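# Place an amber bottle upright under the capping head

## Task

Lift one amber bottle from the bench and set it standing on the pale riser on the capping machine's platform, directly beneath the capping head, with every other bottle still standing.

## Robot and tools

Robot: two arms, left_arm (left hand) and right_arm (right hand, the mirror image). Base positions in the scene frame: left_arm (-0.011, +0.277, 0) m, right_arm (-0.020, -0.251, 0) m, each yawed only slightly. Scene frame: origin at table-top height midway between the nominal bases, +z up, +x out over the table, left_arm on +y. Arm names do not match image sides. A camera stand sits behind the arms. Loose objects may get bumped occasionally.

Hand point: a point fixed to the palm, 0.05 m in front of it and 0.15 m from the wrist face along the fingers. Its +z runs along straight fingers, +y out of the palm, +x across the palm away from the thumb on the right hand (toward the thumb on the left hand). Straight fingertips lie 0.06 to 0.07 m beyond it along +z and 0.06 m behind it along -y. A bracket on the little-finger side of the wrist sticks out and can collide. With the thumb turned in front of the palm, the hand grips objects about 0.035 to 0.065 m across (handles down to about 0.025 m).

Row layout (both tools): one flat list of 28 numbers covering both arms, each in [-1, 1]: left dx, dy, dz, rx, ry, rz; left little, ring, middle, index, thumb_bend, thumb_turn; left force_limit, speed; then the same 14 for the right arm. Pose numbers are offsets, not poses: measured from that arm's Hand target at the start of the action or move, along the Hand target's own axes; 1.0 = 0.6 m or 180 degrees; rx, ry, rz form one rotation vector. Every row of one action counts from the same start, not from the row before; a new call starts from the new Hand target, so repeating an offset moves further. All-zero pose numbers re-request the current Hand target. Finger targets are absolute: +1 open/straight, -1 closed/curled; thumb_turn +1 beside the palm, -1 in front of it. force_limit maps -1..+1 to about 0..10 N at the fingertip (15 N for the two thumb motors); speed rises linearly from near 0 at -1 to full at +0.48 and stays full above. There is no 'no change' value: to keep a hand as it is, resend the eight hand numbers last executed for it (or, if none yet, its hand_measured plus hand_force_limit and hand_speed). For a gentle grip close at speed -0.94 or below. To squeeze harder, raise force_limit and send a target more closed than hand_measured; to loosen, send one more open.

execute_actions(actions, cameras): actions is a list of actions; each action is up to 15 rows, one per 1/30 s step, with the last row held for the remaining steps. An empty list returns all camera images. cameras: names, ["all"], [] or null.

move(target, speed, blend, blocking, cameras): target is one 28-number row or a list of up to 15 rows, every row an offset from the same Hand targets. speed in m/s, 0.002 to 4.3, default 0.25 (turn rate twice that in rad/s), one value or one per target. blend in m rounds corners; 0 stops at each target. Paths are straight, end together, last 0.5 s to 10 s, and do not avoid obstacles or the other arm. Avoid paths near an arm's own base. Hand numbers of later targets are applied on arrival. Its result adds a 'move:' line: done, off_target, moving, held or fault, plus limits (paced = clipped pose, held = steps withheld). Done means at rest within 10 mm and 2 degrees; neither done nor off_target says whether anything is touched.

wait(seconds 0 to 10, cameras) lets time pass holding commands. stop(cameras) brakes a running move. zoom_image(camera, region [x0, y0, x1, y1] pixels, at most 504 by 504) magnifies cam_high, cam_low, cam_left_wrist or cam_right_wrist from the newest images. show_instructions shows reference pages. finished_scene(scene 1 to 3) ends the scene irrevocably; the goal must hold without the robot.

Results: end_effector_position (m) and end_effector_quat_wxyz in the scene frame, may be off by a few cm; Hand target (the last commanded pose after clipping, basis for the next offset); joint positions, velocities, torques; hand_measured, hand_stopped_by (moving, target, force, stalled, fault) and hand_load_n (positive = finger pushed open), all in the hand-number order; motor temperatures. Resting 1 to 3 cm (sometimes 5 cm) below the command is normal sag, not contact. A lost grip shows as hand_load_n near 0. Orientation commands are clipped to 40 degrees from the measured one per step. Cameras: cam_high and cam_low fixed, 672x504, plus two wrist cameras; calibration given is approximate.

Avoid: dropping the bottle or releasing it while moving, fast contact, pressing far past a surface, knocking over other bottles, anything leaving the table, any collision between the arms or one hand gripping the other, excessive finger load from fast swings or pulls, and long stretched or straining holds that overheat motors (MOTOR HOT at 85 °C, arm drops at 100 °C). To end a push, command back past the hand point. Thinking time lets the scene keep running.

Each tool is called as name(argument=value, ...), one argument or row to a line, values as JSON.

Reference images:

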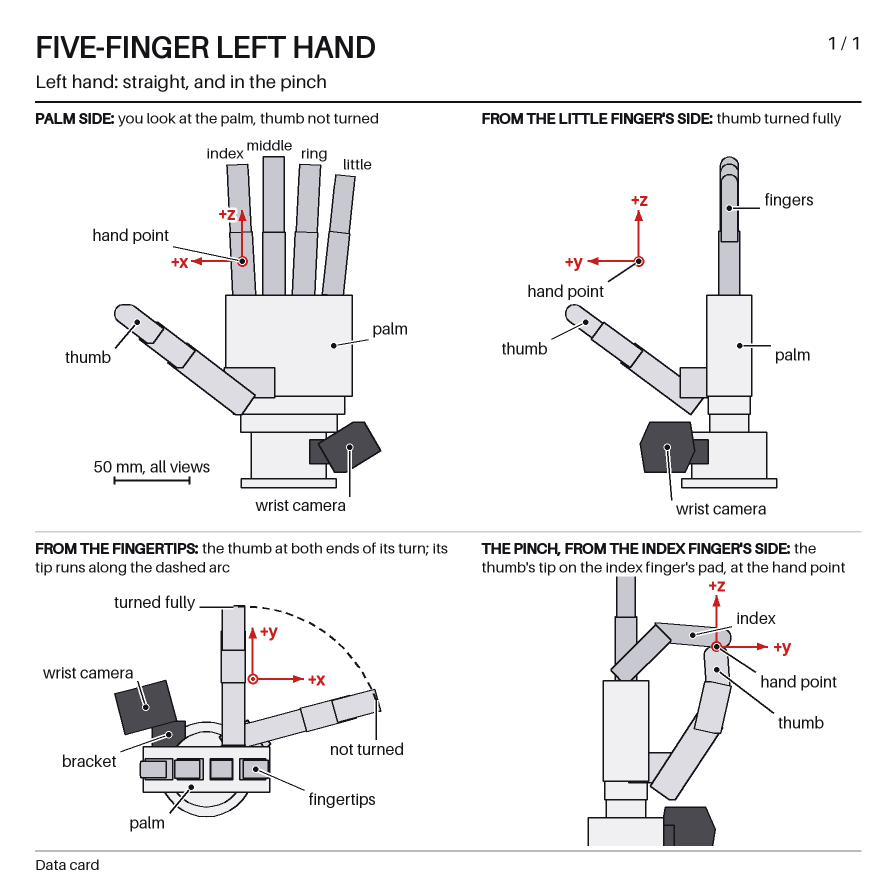

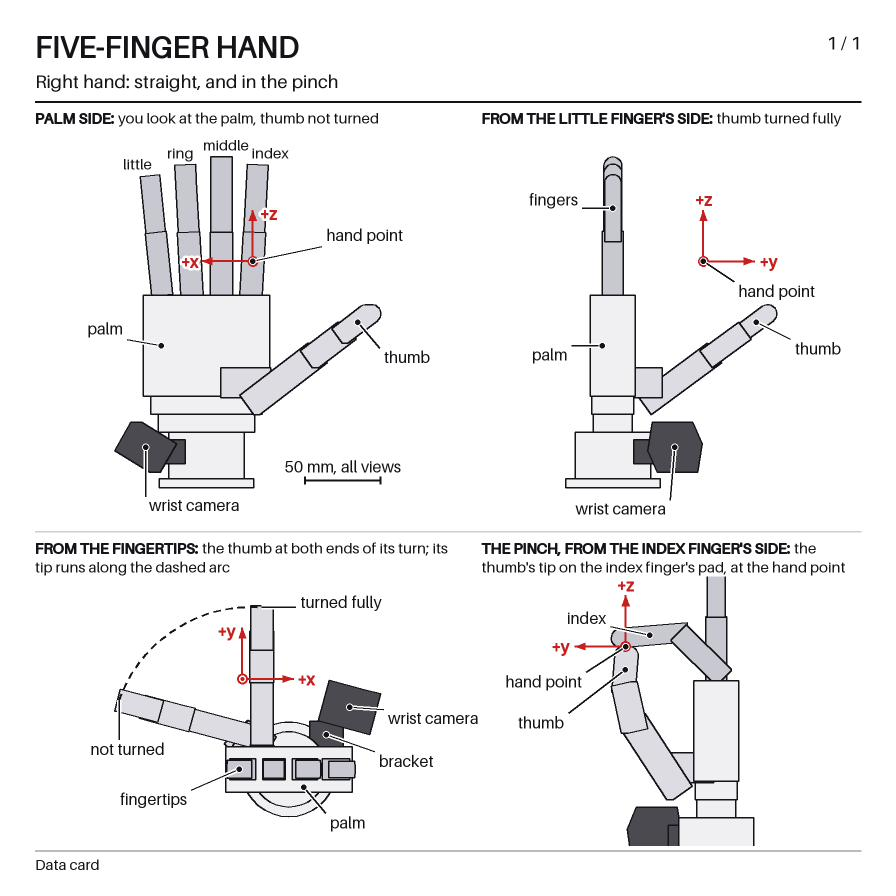

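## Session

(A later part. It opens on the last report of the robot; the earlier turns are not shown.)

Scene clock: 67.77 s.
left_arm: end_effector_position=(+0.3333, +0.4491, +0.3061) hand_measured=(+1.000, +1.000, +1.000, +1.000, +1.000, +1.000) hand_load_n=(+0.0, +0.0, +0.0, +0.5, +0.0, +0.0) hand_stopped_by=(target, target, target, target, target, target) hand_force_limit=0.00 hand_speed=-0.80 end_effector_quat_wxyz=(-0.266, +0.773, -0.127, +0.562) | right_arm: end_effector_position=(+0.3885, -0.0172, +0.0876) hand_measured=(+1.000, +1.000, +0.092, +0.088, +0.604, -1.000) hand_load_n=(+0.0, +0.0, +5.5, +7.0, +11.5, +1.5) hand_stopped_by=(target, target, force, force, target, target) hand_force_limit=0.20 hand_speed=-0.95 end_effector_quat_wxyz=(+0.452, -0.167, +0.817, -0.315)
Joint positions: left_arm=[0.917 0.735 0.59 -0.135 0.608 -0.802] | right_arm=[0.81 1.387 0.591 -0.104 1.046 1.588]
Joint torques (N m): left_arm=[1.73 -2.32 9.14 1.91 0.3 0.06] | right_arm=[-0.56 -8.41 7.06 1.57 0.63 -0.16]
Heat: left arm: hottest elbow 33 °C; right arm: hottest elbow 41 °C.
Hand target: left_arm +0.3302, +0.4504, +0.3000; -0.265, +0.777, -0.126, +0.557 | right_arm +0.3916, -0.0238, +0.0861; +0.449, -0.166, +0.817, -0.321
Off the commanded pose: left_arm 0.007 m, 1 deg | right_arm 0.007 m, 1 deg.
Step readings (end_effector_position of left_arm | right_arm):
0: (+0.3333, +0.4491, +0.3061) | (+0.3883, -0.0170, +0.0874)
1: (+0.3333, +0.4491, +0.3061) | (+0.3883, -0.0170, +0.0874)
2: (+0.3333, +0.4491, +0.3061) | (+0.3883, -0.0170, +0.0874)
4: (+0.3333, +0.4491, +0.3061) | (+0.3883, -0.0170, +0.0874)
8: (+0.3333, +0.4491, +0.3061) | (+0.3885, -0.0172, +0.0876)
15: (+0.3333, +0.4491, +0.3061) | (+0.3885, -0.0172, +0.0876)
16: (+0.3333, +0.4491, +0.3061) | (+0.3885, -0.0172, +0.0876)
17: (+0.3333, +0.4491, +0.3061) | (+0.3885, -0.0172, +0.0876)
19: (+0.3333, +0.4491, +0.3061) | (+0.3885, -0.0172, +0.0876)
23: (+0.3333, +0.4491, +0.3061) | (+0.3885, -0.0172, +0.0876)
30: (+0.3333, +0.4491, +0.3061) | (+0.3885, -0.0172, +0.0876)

move(
  target=[
    [0,0,0,0,0,0,1,1,1,1,1,1,0.0,-0.8,-0.0997,-0.1220,-0.0727,0.0081,-0.0076,0.0111,1,1,-0.5,-0.5,0.6,-1,0.2,-0.95],
    [0,0,0,0,0,0,1,1,1,1,1,1,0.0,-0.8,-0.1360,-0.2860,-0.2437,-0.0441,-0.0720,-0.0275,1,1,-0.5,-0.5,0.6,-1,0.2,-0.95],
    [0,0,0,0,0,0,1,1,1,1,1,1,0.0,-0.8,-0.1787,-0.5483,-0.3408,-0.0723,-0.1022,-0.0488,1,1,-0.5,-0.5,0.6,-1,0.2,-0.95],
    [0,0,0,0,0,0,1,1,1,1,1,1,0.0,-0.8,-0.1180,-0.6875,-0.2832,-0.0872,-0.1241,-0.0640,1,1,-0.5,-0.5,0.6,-1,0.2,-0.95],
  ],
  speed=[0.1,0.18,0.2,0.15],
  blend=[0.02,0.05,0.04,0],
  cameras=["cam_high","cam_low","cam_right_wrist"],
)

Scene clock: 79.97 s.
left_arm: end_effector_position=(+0.3333, +0.4491, +0.3061) hand_measured=(+1.000, +1.000, +1.000, +1.000, +1.000, +1.000) hand_load_n=(+0.0, +0.0, +0.0, +0.0, +0.0, +0.0) hand_stopped_by=(target, target, target, target, target, target) hand_force_limit=0.00 hand_speed=-0.80 end_effector_quat_wxyz=(-0.266, +0.773, -0.127, +0.562) | right_arm: end_effector_position=(+0.2830, -0.2235, +0.4333) hand_measured=(+1.000, +1.000, +0.092, +0.088, +0.604, -1.000) hand_load_n=(+0.0, +0.0, +5.5, +6.0, +12.5, -0.5) hand_stopped_by=(target, target, force, force, target, target) hand_force_limit=0.20 hand_speed=-0.95 end_effector_quat_wxyz=(+0.516, -0.369, +0.750, -0.189)
Joint positions: left_arm=[0.917 0.735 0.59 -0.135 0.608 -0.802] | right_arm=[-0.369 0.579 1.035 -0.907 -0.425 0.566]
Joint torques (N m): left_arm=[2.08 -2.02 9.09 1.95 0.26 0.06] | right_arm=[-0.67 -0.44 16.99 1.7 -0.55 0.06]
Motor temperatures (°C): left_arm=[29 32 34 30 30 33] | right_arm=[33 34 42 32 31 29]
Heat: left arm: hottest elbow 34 °C; right arm: hottest elbow 42 °C.
Hand target: left_arm +0.3302, +0.4504, +0.3000; -0.265, +0.777, -0.126, +0.557 | right_arm +0.2801, -0.2254, +0.4746; +0.538, -0.364, +0.730, -0.212
Off the commanded pose: left_arm 0.007 m, 1 deg | right_arm 0.041 m, 4 deg.
move: off_target (right_arm)
camera_calibration:
cam_right_wrist: T_world_to_cam=[[-0.413548, 0.38984, -0.822802, 0.558132], [-0.387567, 0.742364, 0.546523, 0.0380717], [0.823875, 0.544905, -0.155914, 0.0634062], [0, 0, 0, 1]] pos_world=[0.193331, -0.280395, 0.448311]
Images, in order (width x height): cam_high 672x504, cam_low 672x504, cam_right_wrist 672x504.

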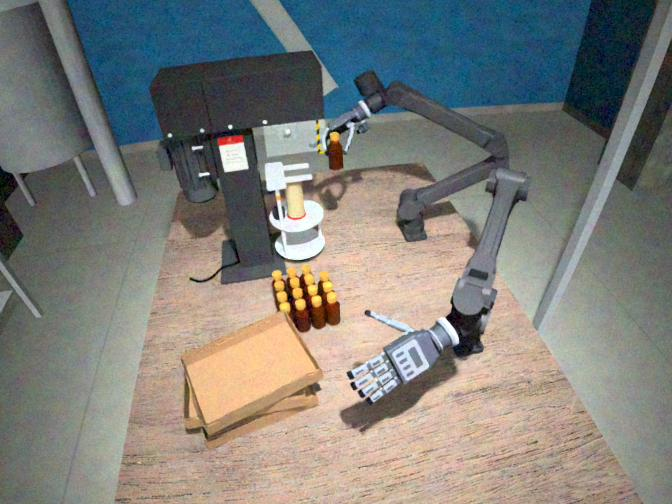

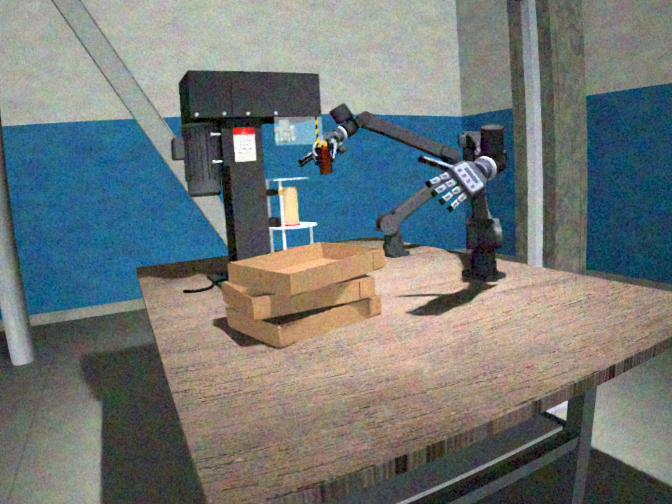

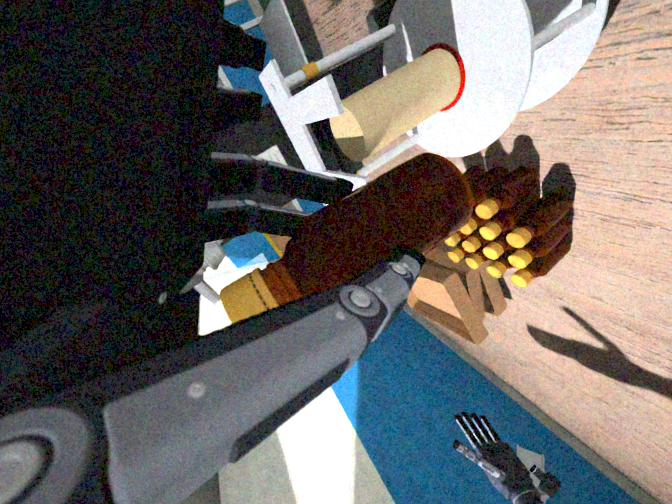

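zoom_image(
  camera="cam_high",
  region=[250, 100, 370, 220],
)

zoom_image(
  camera="cam_low",
  region=[250, 110, 370, 240],
)

zoom_image(
  camera="cam_right_wrist",
  region=[200, 0, 560, 330],
)

Scaled by 4.200 from the camera's 672x504 image, which has a finer 960x720 frame.

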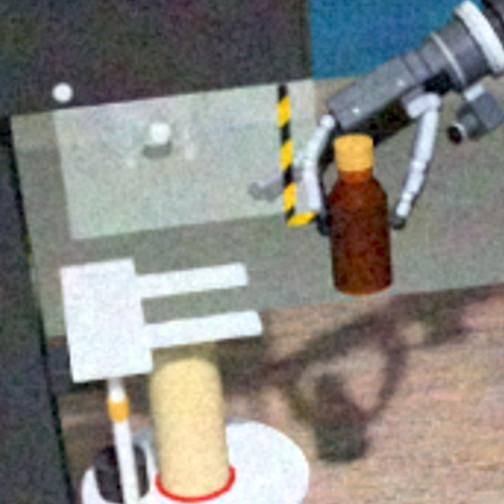

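Scaled by 3.877 from the camera's 672x504 image, which has a finer 960x720 frame.

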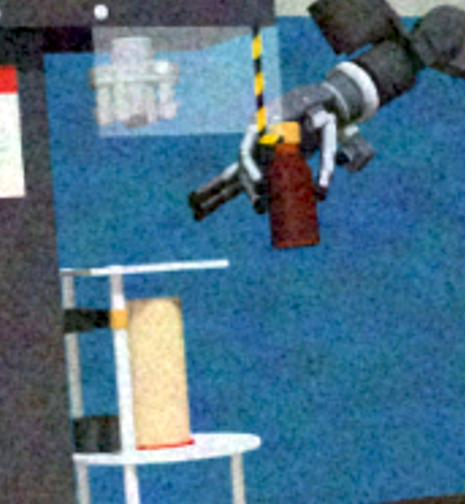

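Scaled by 1.400 from the camera's 672x504 image, which has a finer 960x720 frame.

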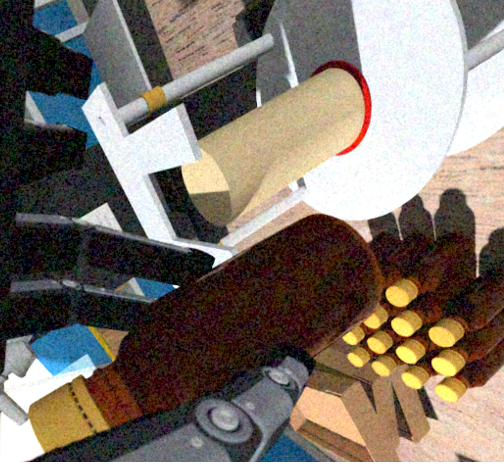

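move(
  target=[0,0,0,0,0,0,1,1,1,1,1,1,0.0,-0.8,0.0625,0.0580,0.0681,0,0,0,1,1,-0.5,-0.5,0.6,-1,0.2,-0.95],
  speed=0.06,
)

Scene clock: 88.73 s.
left_arm: end_effector_position=(+0.3333, +0.4491, +0.3061) hand_measured=(+1.000, +1.000, +1.000, +1.000, +1.000, +1.000) hand_load_n=(+0.0, +0.0, -0.5, +0.0, +0.0, +0.0) hand_stopped_by=(target, target, target, target, target, target) hand_force_limit=0.00 hand_speed=-0.80 end_effector_quat_wxyz=(-0.266, +0.773, -0.127, +0.562) | right_arm: end_effector_position=(+0.3028, -0.2336, +0.3910) hand_measured=(+1.000, +1.000, +0.092, +0.088, +0.604, -1.000) hand_load_n=(+0.0, +0.0, +5.5, +6.5, +12.5, -0.5) hand_stopped_by=(target, target, force, force, target, target) hand_force_limit=0.20 hand_speed=-0.95 end_effector_quat_wxyz=(+0.515, -0.365, +0.749, -0.200)
Joint positions: left_arm=[0.917 0.735 0.59 -0.135 0.608 -0.802] | right_arm=[-0.367 0.579 0.911 -0.769 -0.405 0.565]
Joint torques (N m): left_arm=[1.9 -2.26 9.11 1.98 0.28 0.07] | right_arm=[1.73 -2.26 12.36 2.92 -0.32 0.19]
Heat: left arm: hottest elbow 34 °C; right arm: hottest elbow 44 °C.
Hand target: left_arm +0.3302, +0.4504, +0.3000; -0.265, +0.777, -0.126, +0.557 | right_arm +0.3020, -0.2281, +0.4129; +0.538, -0.365, +0.730, -0.212
Off the commanded pose: left_arm 0.007 m, 1 deg | right_arm 0.023 m, 4 deg.
move: off_target (right_arm)

move(
  target=[0,0,0,0,0,0,1,1,1,1,1,1,0.0,-0.8,-0.0428,-0.0615,0.0263,0,0,0,1,1,-0.5,-0.5,0.6,-1,0.2,-0.95],
  speed=0.06,
  cameras=["cam_high","cam_low","cam_right_wrist"],
)

zoom_image(
  camera="cam_high",
  region=[250, 100, 370, 220],
)

zoom_image(
  camera="cam_low",
  region=[250, 110, 370, 240],
)

zoom_image(
  camera="cam_right_wrist",
  region=[200, 0, 560, 330],
)

Scene clock: 92.17 s.
left_arm: end_effector_position=(+0.3333, +0.4491, +0.3061) hand_measured=(+1.000, +1.000, +1.000, +1.000, +1.000, +1.000) hand_load_n=(+0.0, +0.0, +0.0, +0.0, -0.5, +0.0) hand_stopped_by=(target, target, target, target, target, target) hand_force_limit=0.00 hand_speed=-0.80 end_effector_quat_wxyz=(-0.266, +0.773, -0.127, +0.562) | right_arm: end_effector_position=(+0.3258, -0.2361, +0.4019) hand_measured=(+1.000, +1.000, +0.092, +0.088, +0.604, -1.000) hand_load_n=(+0.0, +0.0, +5.5, +6.0, +12.5, -0.5) hand_stopped_by=(target, target, force, force, target, target) hand_force_limit=0.20 hand_speed=-0.95 end_effector_quat_wxyz=(+0.507, -0.371, +0.753, -0.197)
Joint positions: left_arm=[0.917 0.735 0.59 -0.135 0.608 -0.802] | right_arm=[-0.334 0.664 0.978 -0.769 -0.375 0.566]
Joint torques (N m): left_arm=[2.02 -2.32 9.09 1.94 0.27 0.06] | right_arm=[1.49 -1.55 17.76 2.51 -0.29 0.35]
Heat: left arm: hottest elbow 34 °C; right arm: hottest elbow 45 °C.
Hand target: left_arm +0.3302, +0.4504, +0.3000; -0.265, +0.777, -0.126, +0.557 | right_arm +0.3321, -0.2311, +0.4497; +0.538, -0.364, +0.730, -0.212
Off the commanded pose: left_arm 0.007 m, 1 deg | right_arm 0.049 m, 5 deg.
move: off_target (right_arm)
camera_calibration:
cam_right_wrist: T_world_to_cam=[[-0.419381, 0.378208, -0.825274, 0.555048], [-0.372993, 0.757017, 0.536472, 0.083915], [0.827645, 0.532808, -0.176409, 0.0343362], [0, 0, 0, 1]] pos_world=[0.235658, -0.291743, 0.419106]
Images, in order (width x height): cam_high 672x504, cam_low 672x504, cam_right_wrist 672x504.

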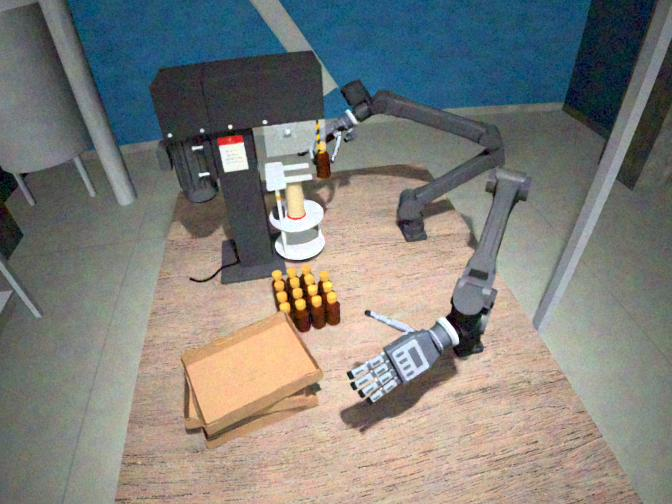

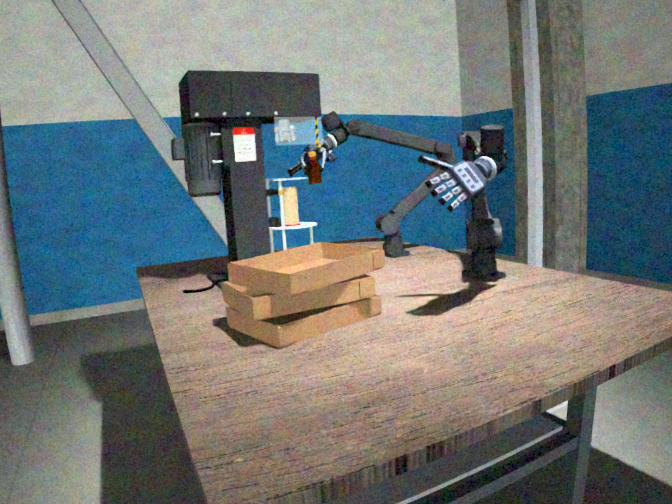

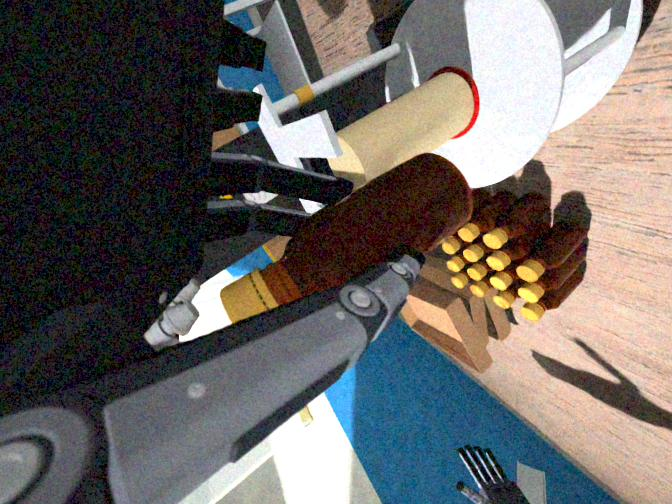

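Scaled by 4.200 from the camera's 672x504 image, which has a finer 960x720 frame.

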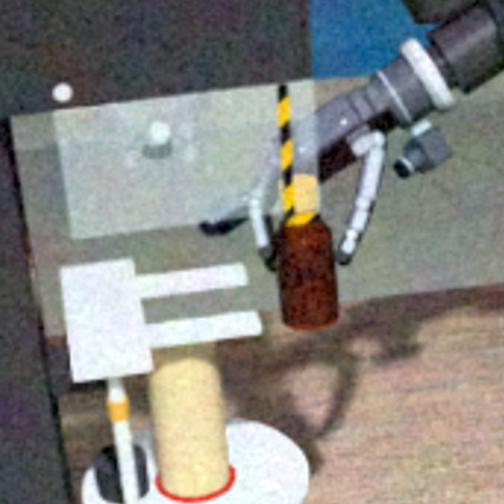

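Scaled by 3.877 from the camera's 672x504 image, which has a finer 960x720 frame.

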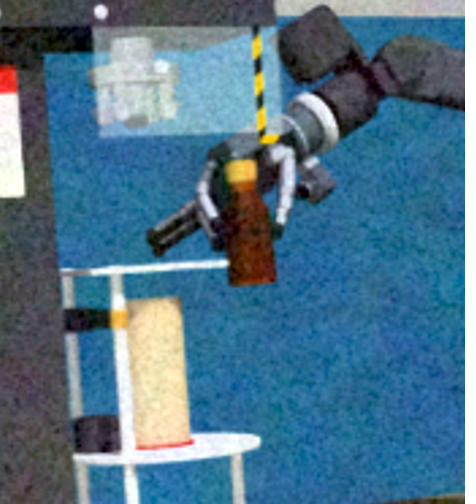

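Scaled by 1.400 from the camera's 672x504 image, which has a finer 960x720 frame.

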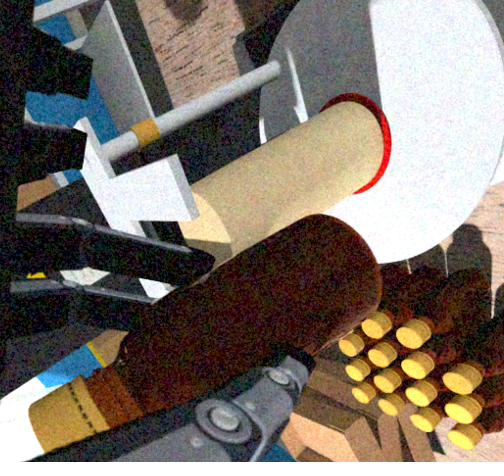

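move(
  target=[0,0,0,0,0,0,1,1,1,1,1,1,0.0,-0.8,-0.0148,-0.0280,0.0757,0.0050,-0.0045,0.0056,1,1,-0.5,-0.5,0.6,-1,0.2,-0.95],
  speed=0.05,
  cameras=["cam_high","cam_low","cam_right_wrist"],
)

zoom_image(
  camera="cam_high",
  region=[250, 100, 370, 220],
)

zoom_image(
  camera="cam_low",
  region=[250, 110, 370, 240],
)

zoom_image(
  camera="cam_right_wrist",
  region=[200, 0, 560, 330],
)

Scene clock: 111.03 s.
left_arm: end_effector_position=(+0.3333, +0.4491, +0.3061) hand_measured=(+1.000, +1.000, +1.000, +1.000, +1.000, +1.000) hand_load_n=(+0.0, +0.0, +0.0, +0.0, +0.0, -0.5) hand_stopped_by=(target, target, target, target, target, target) hand_force_limit=0.00 hand_speed=-0.80 end_effector_quat_wxyz=(-0.266, +0.773, -0.127, +0.562) | right_arm: end_effector_position=(+0.3703, -0.2367, +0.3970) hand_measured=(+1.000, +1.000, +0.092, +0.088, +0.604, -1.000) hand_load_n=(+0.0, +0.0, +5.5, +6.0, +12.5, -0.5) hand_stopped_by=(target, target, force, force, target, target) hand_force_limit=0.20 hand_speed=-0.95 end_effector_quat_wxyz=(+0.509, -0.364, +0.755, -0.193)
Joint positions: left_arm=[0.917 0.735 0.59 -0.135 0.608 -0.802] | right_arm=[-0.279 0.773 0.997 -0.668 -0.325 0.608]
Joint torques (N m): left_arm=[1.9 -2.14 9.01 1.96 0.26 0.04] | right_arm=[1.9 -3.14 18.36 2.86 -0.27 0.38]
Motor temperatures (°C): left_arm=[29 32 34 30 30 32] | right_arm=[33 33 52 33 31 29]
Heat: left arm: hottest elbow 34 °C; right arm: hottest elbow 52 °C.
Hand target: left_arm +0.3302, +0.4504, +0.3000; -0.265, +0.777, -0.126, +0.557 | right_arm +0.3813, -0.2315, +0.4520; +0.547, -0.355, +0.728, -0.210
Off the commanded pose: left_arm 0.007 m, 1 deg | right_arm 0.056 m, 6 deg.
move: off_target (right_arm)
camera_calibration:
cam_right_wrist: T_world_to_cam=[[-0.416055, 0.393355, -0.81986, 0.570055], [-0.368365, 0.751406, 0.547446, 0.0962281], [0.831388, 0.529775, -0.167728, -0.00860144], [0, 0, 0, 1]] pos_world=[0.279772, -0.291983, 0.413243]
Images, in order (width x height): cam_high 672x504, cam_low 672x504, cam_right_wrist 672x504.

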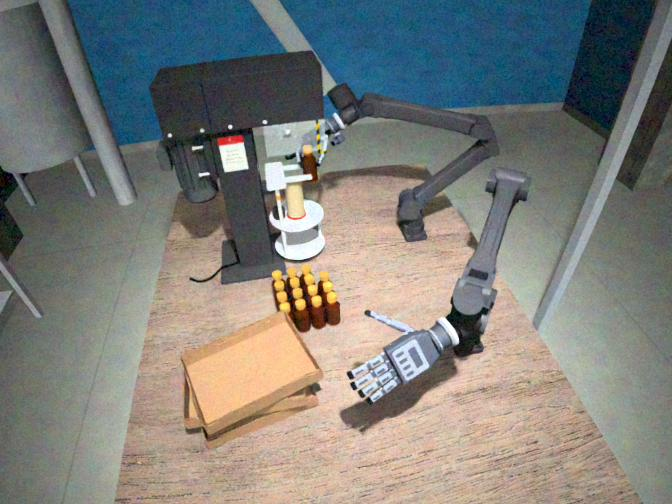

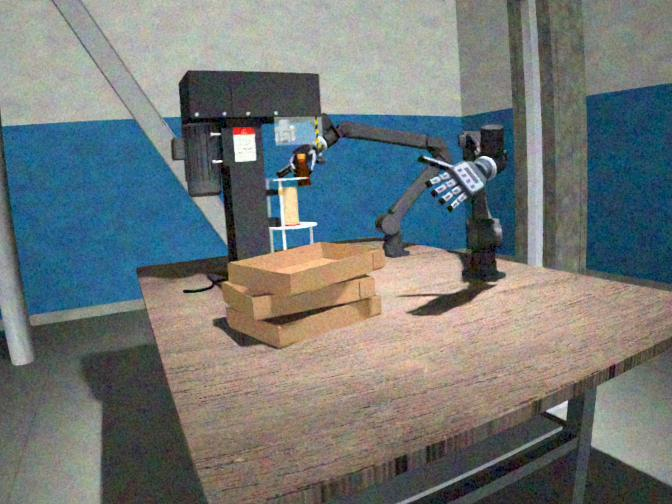

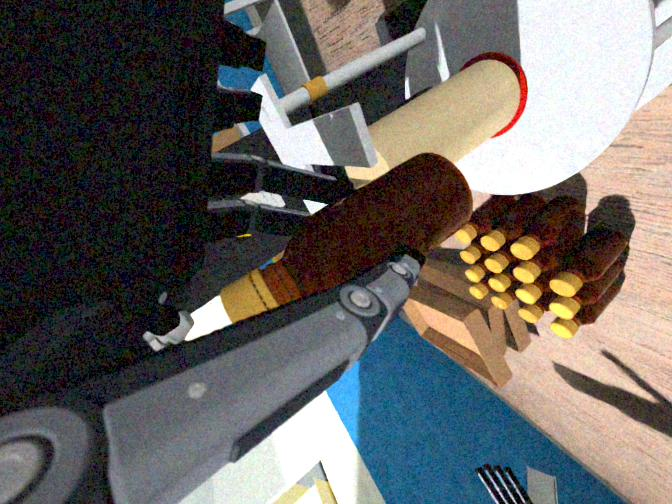

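Scaled by 4.200 from the camera's 672x504 image, which has a finer 960x720 frame.

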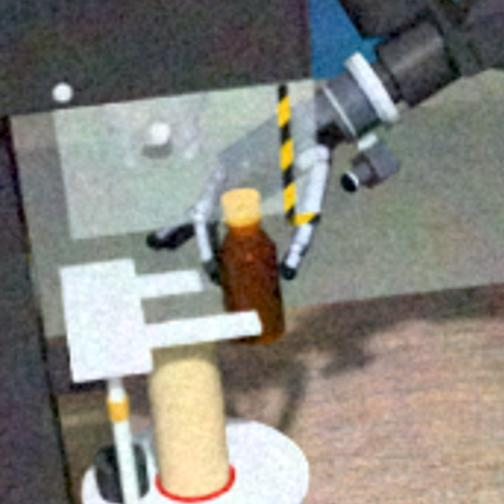

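Scaled by 3.877 from the camera's 672x504 image, which has a finer 960x720 frame.

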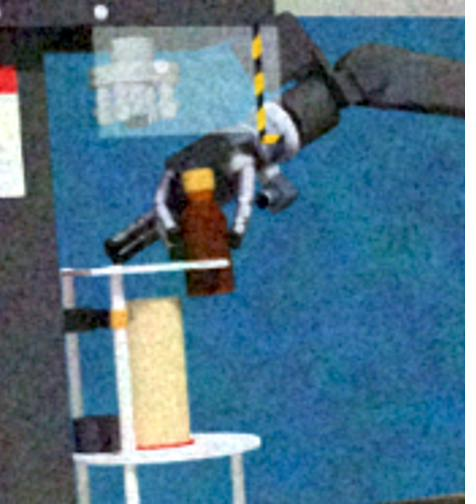

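Scaled by 1.400 from the camera's 672x504 image, which has a finer 960x720 frame.

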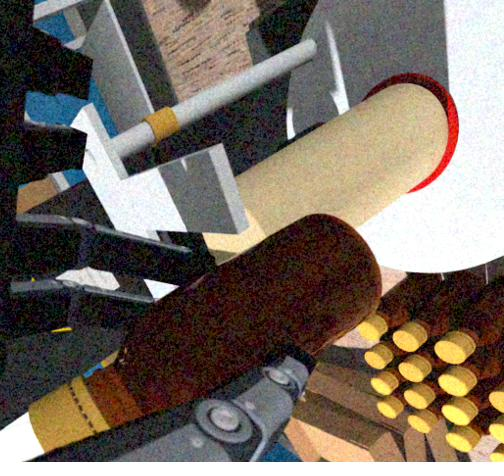

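move(
  target=[
    [0,0,0,0,0,0,1,1,1,1,1,1,0.0,-0.8,-0.0161,-0.0181,-0.0010,0.0081,-0.0077,0,1,1,-0.5,-0.5,0.6,-1,0.2,-0.95],
    [0,0,0,0,0,0,1,1,1,1,1,1,0.0,-0.8,-0.0382,-0.0502,0.0738,0.0081,-0.0077,0,1,1,-0.5,-0.5,0.6,-1,0.2,-0.95],
  ],
  speed=0.05,
  cameras=["cam_high","cam_low"],
)

zoom_image(
  camera="cam_high",
  region=[250, 100, 370, 220],
)

zoom_image(
  camera="cam_low",
  region=[250, 110, 370, 240],
)

Scene clock: 118.97 s.
left_arm: end_effector_position=(+0.3333, +0.4491, +0.3061) hand_measured=(+1.000, +1.000, +1.000, +1.000, +1.000, +1.000) hand_load_n=(+0.0, +0.0, +0.0, +0.0, +0.0, -0.5) hand_stopped_by=(target, target, target, target, target, target) hand_force_limit=0.00 hand_speed=-0.80 end_effector_quat_wxyz=(-0.266, +0.773, -0.127, +0.562) | right_arm: end_effector_position=(+0.4188, -0.2375, +0.4272) hand_measured=(+1.000, +1.000, +0.092, +0.088, +0.604, -1.000) hand_load_n=(+0.0, +0.0, +5.5, +6.0, +13.0, -0.5) hand_stopped_by=(target, target, force, force, target, target) hand_force_limit=0.20 hand_speed=-0.95 end_effector_quat_wxyz=(+0.529, -0.358, +0.741, -0.207)
Joint positions: left_arm=[0.917 0.735 0.59 -0.135 0.608 -0.802] | right_arm=[-0.236 0.889 1.095 -0.586 -0.284 0.636]
Joint torques (N m): left_arm=[2.37 -1.96 9.01 1.89 0.27 0.05] | right_arm=[2.14 -3.25 18.39 2.95 -0.17 0.36]
Heat: left arm: hottest elbow 34 °C; right arm: hottest elbow 52 °C.
Hand target: left_arm +0.3302, +0.4504, +0.3000; -0.265, +0.777, -0.126, +0.557 | right_arm +0.4351, -0.2304, +0.4741; +0.561, -0.351, +0.718, -0.215
Off the commanded pose: left_arm 0.007 m, 1 deg | right_arm 0.050 m, 5 deg.
move: off_target (right_arm)
Images, in order (width x height): cam_high 672x504, cam_low 672x504.

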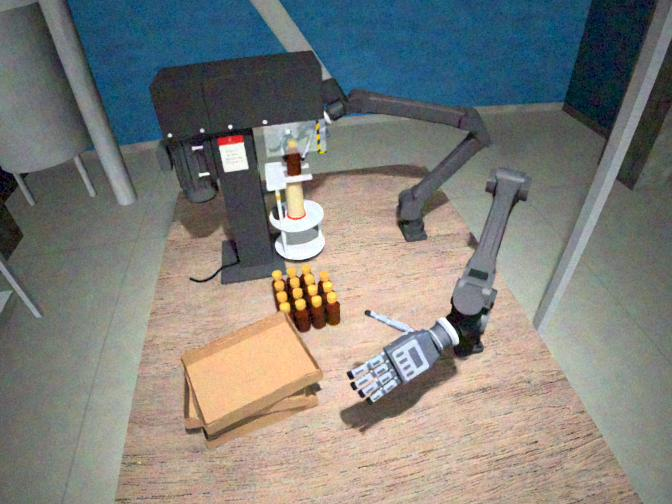

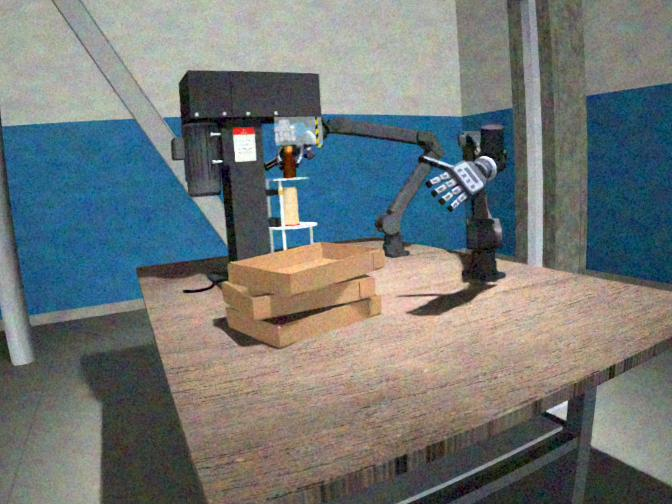

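Scaled by 4.200 from the camera's 672x504 image, which has a finer 960x720 frame.

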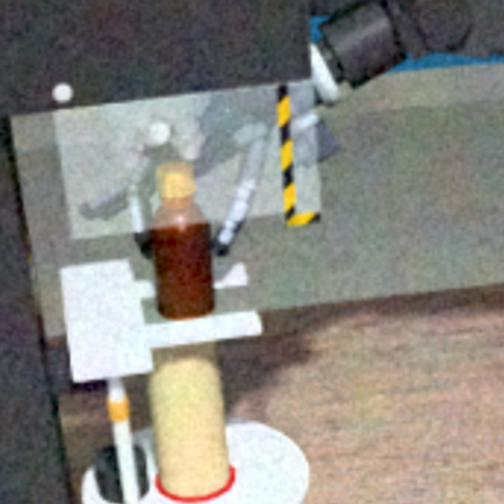

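Scaled by 3.877 from the camera's 672x504 image, which has a finer 960x720 frame.

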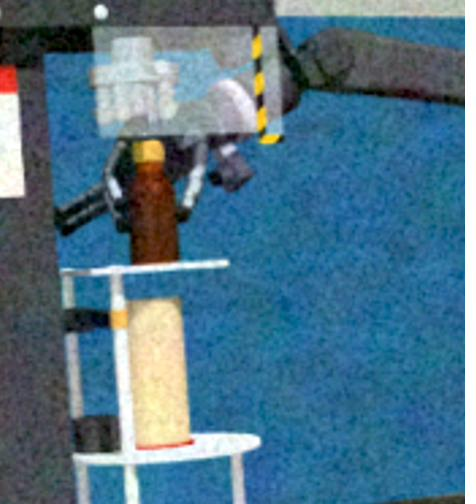

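move(
  target=[0,0,0,0,0,0,1,1,1,1,1,1,0.0,-0.8,0.0430,0.0505,0.0105,-0.0061,0.0057,0,1,1,-0.5,-0.5,0.6,-1,0.2,-0.95],
  speed=0.04,
)

Scene clock: 123.80 s.
left_arm: end_effector_position=(+0.3333, +0.4491, +0.3061) hand_measured=(+1.000, +1.000, +1.000, +1.000, +1.000, +1.000) hand_load_n=(+0.0, +0.0, +0.0, +0.0, +0.0, +0.0) hand_stopped_by=(target, target, target, target, target, target) hand_force_limit=0.00 hand_speed=-0.80 end_effector_quat_wxyz=(-0.266, +0.773, -0.127, +0.562) | right_arm: end_effector_position=(+0.4252, -0.2372, +0.4268) hand_measured=(+1.000, +1.000, +0.092, +0.088, +0.604, -1.000) hand_load_n=(+0.0, +0.0, +5.5, +6.5, +12.5, -0.5) hand_stopped_by=(target, target, force, force, target, target) hand_force_limit=0.20 hand_speed=-0.95 end_effector_quat_wxyz=(+0.539, -0.357, +0.731, -0.218)
Joint positions: left_arm=[0.917 0.735 0.59 -0.135 0.608 -0.802] | right_arm=[-0.228 0.889 1.074 -0.528 -0.274 0.636]
Joint torques (N m): left_arm=[1.67 -2.14 9.06 2.03 0.29 0.05] | right_arm=[2.02 -4.37 11.81 2.73 -0.17 0.29]
Heat: left arm: hottest elbow 34 °C; right arm: hottest elbow 53 °C.
Hand target: left_arm +0.3302, +0.4504, +0.3000; -0.265, +0.777, -0.126, +0.557 | right_arm +0.4300, -0.2293, +0.4342; +0.551, -0.354, +0.725, -0.212
Off the commanded pose: left_arm 0.007 m, 1 deg | right_arm 0.012 m, 2 deg.
move: off_target (right_arm)

move(
  target=[0,0,0,0,0,0,1,1,1,1,1,1,0.0,-0.8,0.0282,0.0332,0.0105,-0.0140,0.0126,0,1,1,-0.5,-0.5,0.6,-1,0.2,-0.95],
  speed=0.035,
  cameras=["cam_high","cam_low"],
)

zoom_image(
  camera="cam_high",
  region=[250, 100, 370, 220],
)

zoom_image(
  camera="cam_low",
  region=[250, 110, 370, 240],
)

Scene clock: 127.03 s.
left_arm: end_effector_position=(+0.3333, +0.4491, +0.3061) hand_measured=(+1.000, +1.000, +1.000, +1.000, +1.000, +1.000) hand_load_n=(+0.0, +0.0, +0.0, +0.0, +0.0, -0.5) hand_stopped_by=(target, target, target, target, target, target) hand_force_limit=0.00 hand_speed=-0.80 end_effector_quat_wxyz=(-0.266, +0.773, -0.127, +0.562) | right_arm: end_effector_position=(+0.4231, -0.2383, +0.4127) hand_measured=(+1.000, +1.000, +0.092, +0.088, +0.604, -1.000) hand_load_n=(+0.0, +0.0, +5.5, +6.0, +12.5, -0.5) hand_stopped_by=(target, target, force, force, target, target) hand_force_limit=0.20 hand_speed=-0.95 end_effector_quat_wxyz=(+0.530, -0.356, +0.739, -0.216)
Joint positions: left_arm=[0.917 0.735 0.59 -0.135 0.608 -0.802] | right_arm=[-0.227 0.884 1.047 -0.528 -0.262 0.636]
Joint torques (N m): left_arm=[2.08 -2.37 9.09 1.92 0.29 0.04] | right_arm=[2.32 -3.66 11.49 1.76 -0.17 0.12]
Heat: left arm: hottest elbow 34 °C; right arm: hottest elbow 53 °C.
Hand target: left_arm +0.3302, +0.4504, +0.3000; -0.265, +0.777, -0.126, +0.557 | right_arm +0.4280, -0.2281, +0.4073; +0.528, -0.362, +0.741, -0.203
Off the commanded pose: left_arm 0.007 m, 1 deg | right_arm 0.012 m, 2 deg.
move: off_target (right_arm)
Images, in order (width x height): cam_high 672x504, cam_low 672x504.

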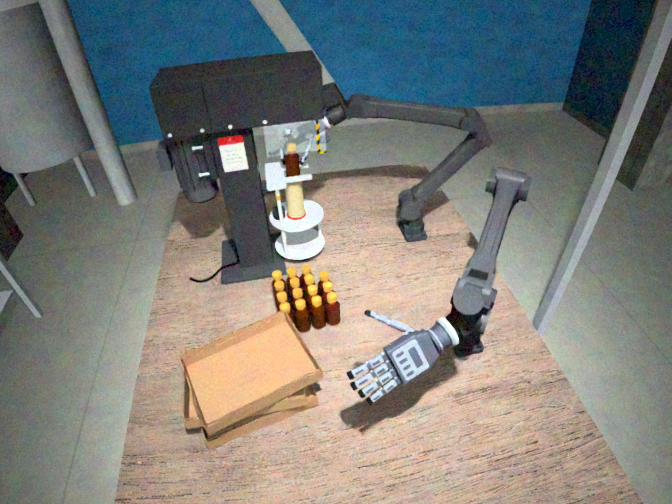

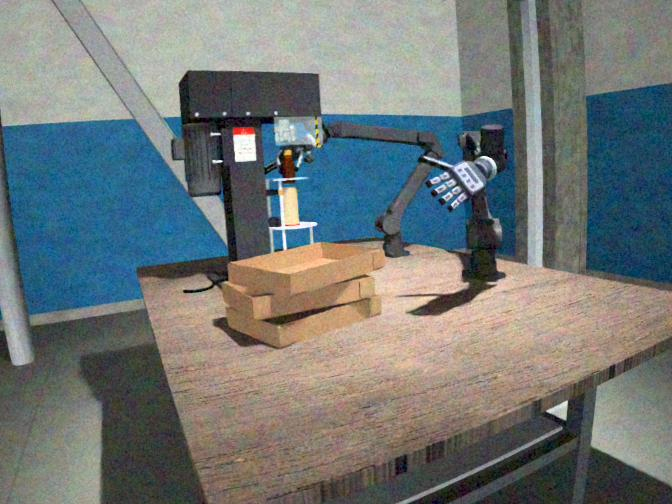

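Scaled by 4.200 from the camera's 672x504 image, which has a finer 960x720 frame.

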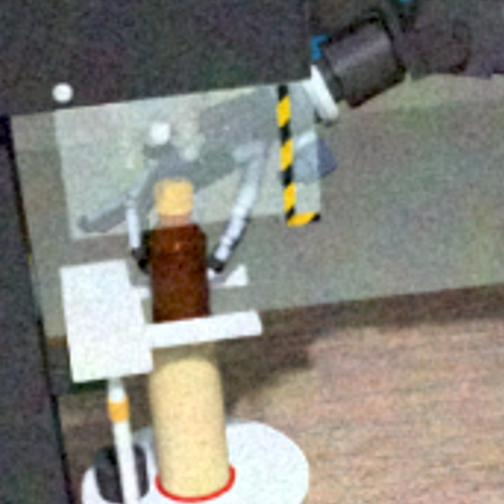

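Scaled by 3.877 from the camera's 672x504 image, which has a finer 960x720 frame.

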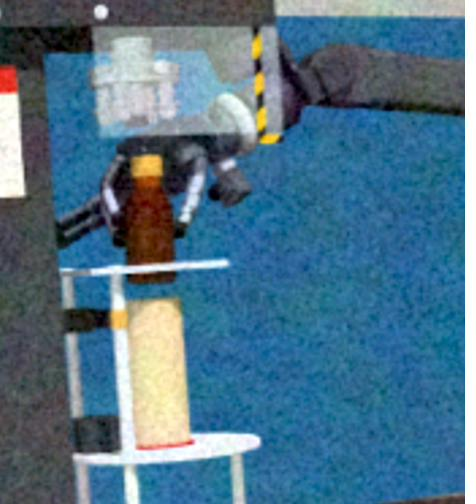

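move(
  target=[0,0,0,0,0,0,1,1,1,1,1,1,0.0,-0.8,0.0085,0.0137,0.0065,-0.0114,0.0106,0.0083,1,1,-0.5,-0.5,0.6,-1,0.2,-0.95],
  speed=0.03,
  cameras=["cam_high","cam_low"],
)

zoom_image(
  camera="cam_high",
  region=[250, 100, 370, 220],
)

zoom_image(
  camera="cam_low",
  region=[250, 110, 370, 240],
)

Scene clock: 131.80 s.
left_arm: end_effector_position=(+0.3333, +0.4491, +0.3061) hand_measured=(+1.000, +1.000, +1.000, +1.000, +1.000, +1.000) hand_load_n=(+0.0, +0.0, +0.0, +0.0, +0.0, +0.0) hand_stopped_by=(target, target, target, target, target, target) hand_force_limit=0.00 hand_speed=-0.80 end_effector_quat_wxyz=(-0.266, +0.773, -0.127, +0.562) | right_arm: end_effector_position=(+0.4189, -0.2379, +0.4058) hand_measured=(+1.000, +1.000, +0.092, +0.088, +0.604, -1.000) hand_load_n=(+0.0, +0.0, +5.5, +6.0, +12.5, -0.5) hand_stopped_by=(target, target, force, force, target, target) hand_force_limit=0.20 hand_speed=-0.95 end_effector_quat_wxyz=(+0.518, -0.356, +0.749, -0.212)
Joint positions: left_arm=[0.917 0.735 0.59 -0.135 0.608 -0.802] | right_arm=[-0.223 0.881 1.047 -0.563 -0.25 0.636]
Joint torques (N m): left_arm=[1.79 -2.67 9.13 2 0.28 0.07] | right_arm=[2.55 -2.2 12.1 1.52 -0.21 0.3]
Heat: left arm: hottest elbow 34 °C; right arm: hottest elbow 52 °C.
Hand target: left_arm +0.3302, +0.4504, +0.3000; -0.265, +0.777, -0.126, +0.557 | right_arm +0.4281, -0.2263, +0.3971; +0.512, -0.358, +0.758, -0.189
Off the commanded pose: left_arm 0.007 m, 1 deg | right_arm 0.017 m, 3 deg.
move: off_target (right_arm)
Images, in order (width x height): cam_high 672x504, cam_low 672x504.

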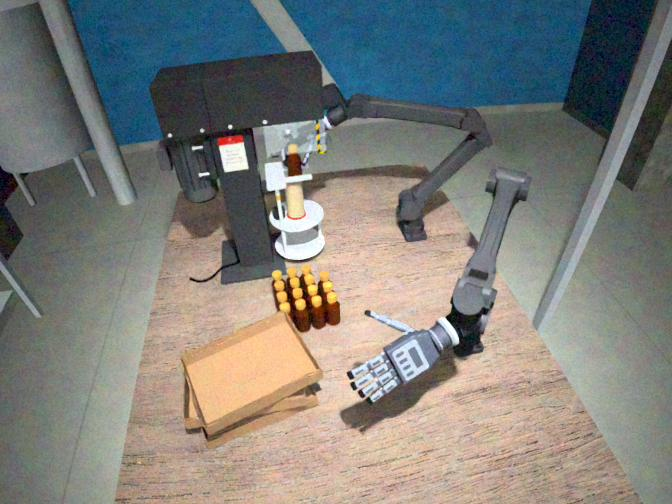

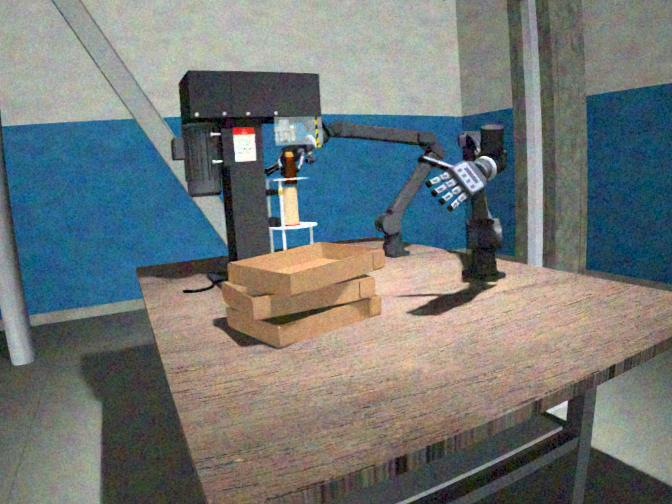

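Scaled by 4.200 from the camera's 672x504 image, which has a finer 960x720 frame.

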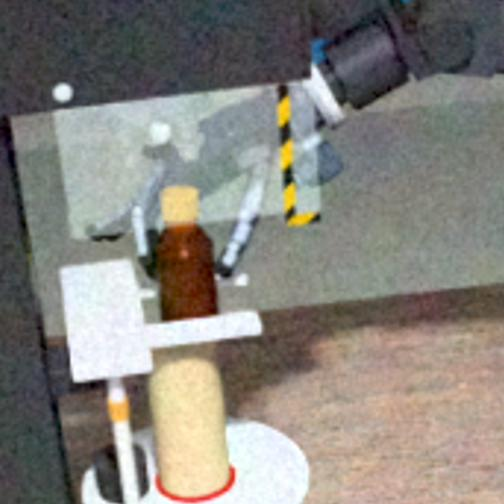

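Scaled by 3.877 from the camera's 672x504 image, which has a finer 960x720 frame.

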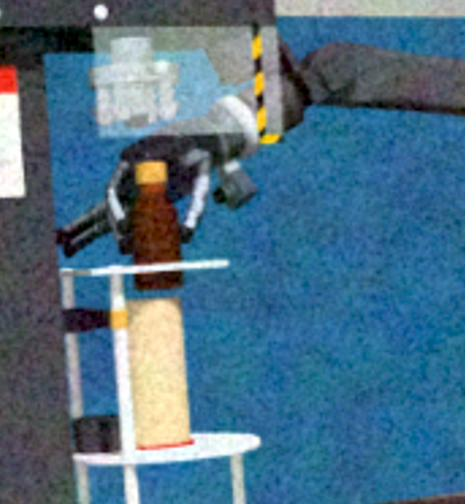

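move(
  target=[0,0,0,0,0,0,1,1,1,1,1,1,0.0,-0.8,-0.0003,0.0030,0.0122,0,0,0,1,1,-0.5,-0.5,0.6,-1,0.2,-0.95],
  speed=0.03,
  cameras=["cam_low","cam_high"],
)

zoom_image(
  camera="cam_low",
  region=[250, 110, 370, 240],
)

Scene clock: 134.63 s.
left_arm: end_effector_position=(+0.3333, +0.4491, +0.3061) hand_measured=(+1.000, +1.000, +1.000, +1.000, +1.000, +1.000) hand_load_n=(+0.5, +0.0, +0.0, +0.0, +0.0, -0.5) hand_stopped_by=(target, target, target, target, target, target) hand_force_limit=0.00 hand_speed=-0.80 end_effector_quat_wxyz=(-0.266, +0.773, -0.127, +0.562) | right_arm: end_effector_position=(+0.4194, -0.2387, +0.4054) hand_measured=(+1.000, +1.000, +0.092, +0.088, +0.604, -1.000) hand_load_n=(+0.0, +0.0, +5.5, +6.0, +12.5, -0.5) hand_stopped_by=(target, target, force, force, target, target) hand_force_limit=0.20 hand_speed=-0.95 end_effector_quat_wxyz=(+0.516, -0.354, +0.750, -0.214)
Joint positions: left_arm=[0.917 0.735 0.59 -0.135 0.608 -0.802] | right_arm=[-0.221 0.881 1.047 -0.563 -0.241 0.637]
Joint torques (N m): left_arm=[2.37 -2.02 9.09 2.03 0.3 0.08] | right_arm=[3.25 -1.44 11.77 2.09 -0.2 0.35]
Heat: left arm: hottest elbow 34 °C; right arm: hottest elbow 52 °C.
Hand target: left_arm +0.3302, +0.4504, +0.3000; -0.265, +0.777, -0.126, +0.557 | right_arm +0.4341, -0.2243, +0.3931; +0.512, -0.358, +0.758, -0.188
Off the commanded pose: left_arm 0.007 m, 1 deg | right_arm 0.024 m, 3 deg.
move: off_target (right_arm)
Images, in order (width x height): cam_high 672x504, cam_low 672x504.

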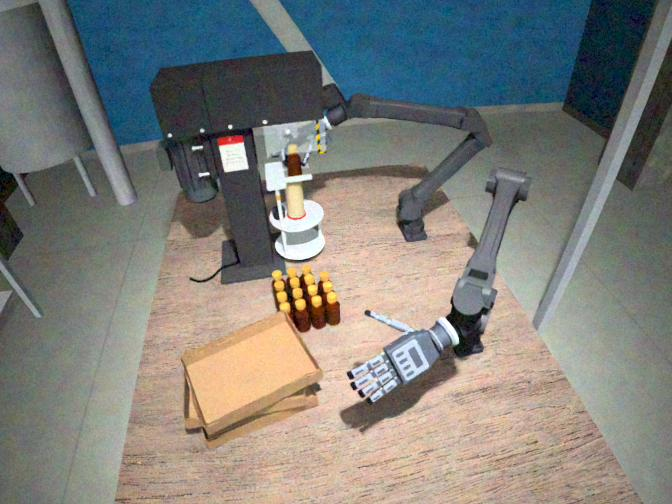

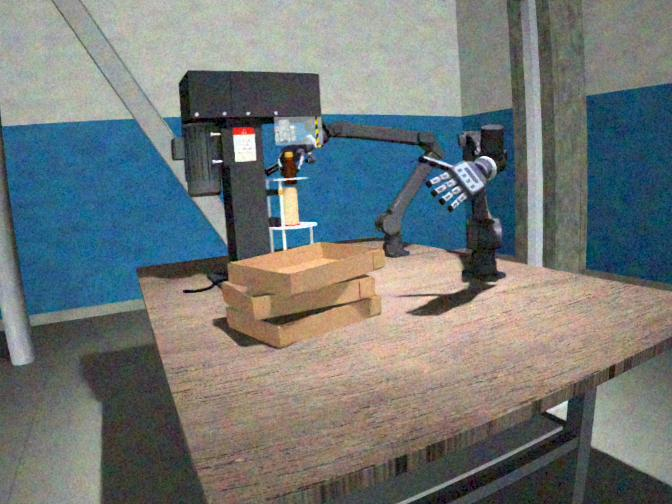

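Scaled by 3.877 from the camera's 672x504 image, which has a finer 960x720 frame.

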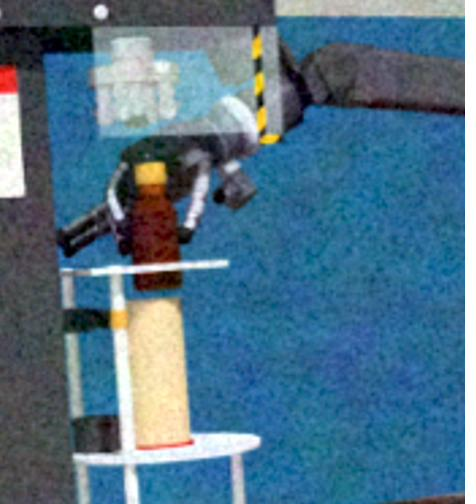

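move(
  target=[0,0,0,0,0,0,1,1,1,1,1,1,0.0,-0.8,0.0060,0.0060,0.0148,0,0,0,1,1,-0.5,-0.5,0.6,-1,0.2,-0.95],
  speed=0.03,
)

Scene clock: 137.00 s.
left_arm: end_effector_position=(+0.3333, +0.4491, +0.3061) hand_measured=(+1.000, +1.000, +1.000, +1.000, +1.000, +1.000) hand_load_n=(+0.0, +0.0, +0.0, +0.0, +0.0, -0.5) hand_stopped_by=(target, target, target, target, target, target) hand_force_limit=0.00 hand_speed=-0.80 end_effector_quat_wxyz=(-0.266, +0.773, -0.127, +0.562) | right_arm: end_effector_position=(+0.4211, -0.2358, +0.4025) hand_measured=(+1.000, +1.000, +0.092, +0.088, +0.604, -1.000) hand_load_n=(+0.0, +0.0, +5.5, +6.0, +12.5, -0.5) hand_stopped_by=(target, target, force, force, target, target) hand_force_limit=0.20 hand_speed=-0.95 end_effector_quat_wxyz=(+0.519, -0.356, +0.747, -0.215)
Joint positions: left_arm=[0.917 0.735 0.59 -0.135 0.608 -0.802] | right_arm=[-0.212 0.881 1.036 -0.545 -0.236 0.639]
Joint torques (N m): left_arm=[2.14 -2.26 8.96 1.95 0.28 0.04] | right_arm=[2.78 -0.44 11.36 2.39 -0.17 0.37]
Heat: left arm: hottest elbow 34 °C; right arm: hottest elbow 51 °C.
Hand target: left_arm +0.3302, +0.4504, +0.3000; -0.265, +0.777, -0.126, +0.557 | right_arm +0.4402, -0.2239, +0.3848; +0.512, -0.358, +0.758, -0.188
Off the commanded pose: left_arm 0.007 m, 1 deg | right_arm 0.029 m, 3 deg.
move: off_target (right_arm)

move(
  target=[0,0,0,0,0,0,1,1,1,1,1,1,0.0,-0.8,0.0073,0.0070,0.0098,0,0,0,1,1,-0.5,-0.5,0.6,-1,0.2,-0.95],
  speed=0.03,
)

Scene clock: 139.00 s.
left_arm: end_effector_position=(+0.3333, +0.4491, +0.3061) hand_measured=(+1.000, +1.000, +1.000, +1.000, +1.000, +1.000) hand_load_n=(+0.0, +0.0, +0.0, +0.0, +0.0, -0.5) hand_stopped_by=(target, target, target, target, target, target) hand_force_limit=0.00 hand_speed=-0.80 end_effector_quat_wxyz=(-0.266, +0.773, -0.127, +0.562) | right_arm: end_effector_position=(+0.4235, -0.2348, +0.4004) hand_measured=(+1.000, +1.000, +0.092, +0.088, +0.604, -1.000) hand_load_n=(+0.0, +0.0, +5.0, +6.0, +12.5, -0.5) hand_stopped_by=(target, target, force, force, target, target) hand_force_limit=0.20 hand_speed=-0.95 end_effector_quat_wxyz=(+0.524, -0.356, +0.743, -0.217)
Joint positions: left_arm=[0.917 0.735 0.59 -0.135 0.608 -0.802] | right_arm=[-0.208 0.881 1.022 -0.518 -0.234 0.639]
Joint torques (N m): left_arm=[1.85 -2.2 9.03 1.99 0.27 0.09] | right_arm=[2.49 -0.32 10.88 2.3 -0.16 0.37]
Heat: left arm: hottest elbow 34 °C; right arm: hottest elbow 51 °C.
Hand target: left_arm +0.3302, +0.4504, +0.3000; -0.265, +0.777, -0.126, +0.557 | right_arm +0.4431, -0.2238, +0.3768; +0.512, -0.358, +0.758, -0.188
Off the commanded pose: left_arm 0.007 m, 1 deg | right_arm 0.033 m, 4 deg.
move: off_target (right_arm)


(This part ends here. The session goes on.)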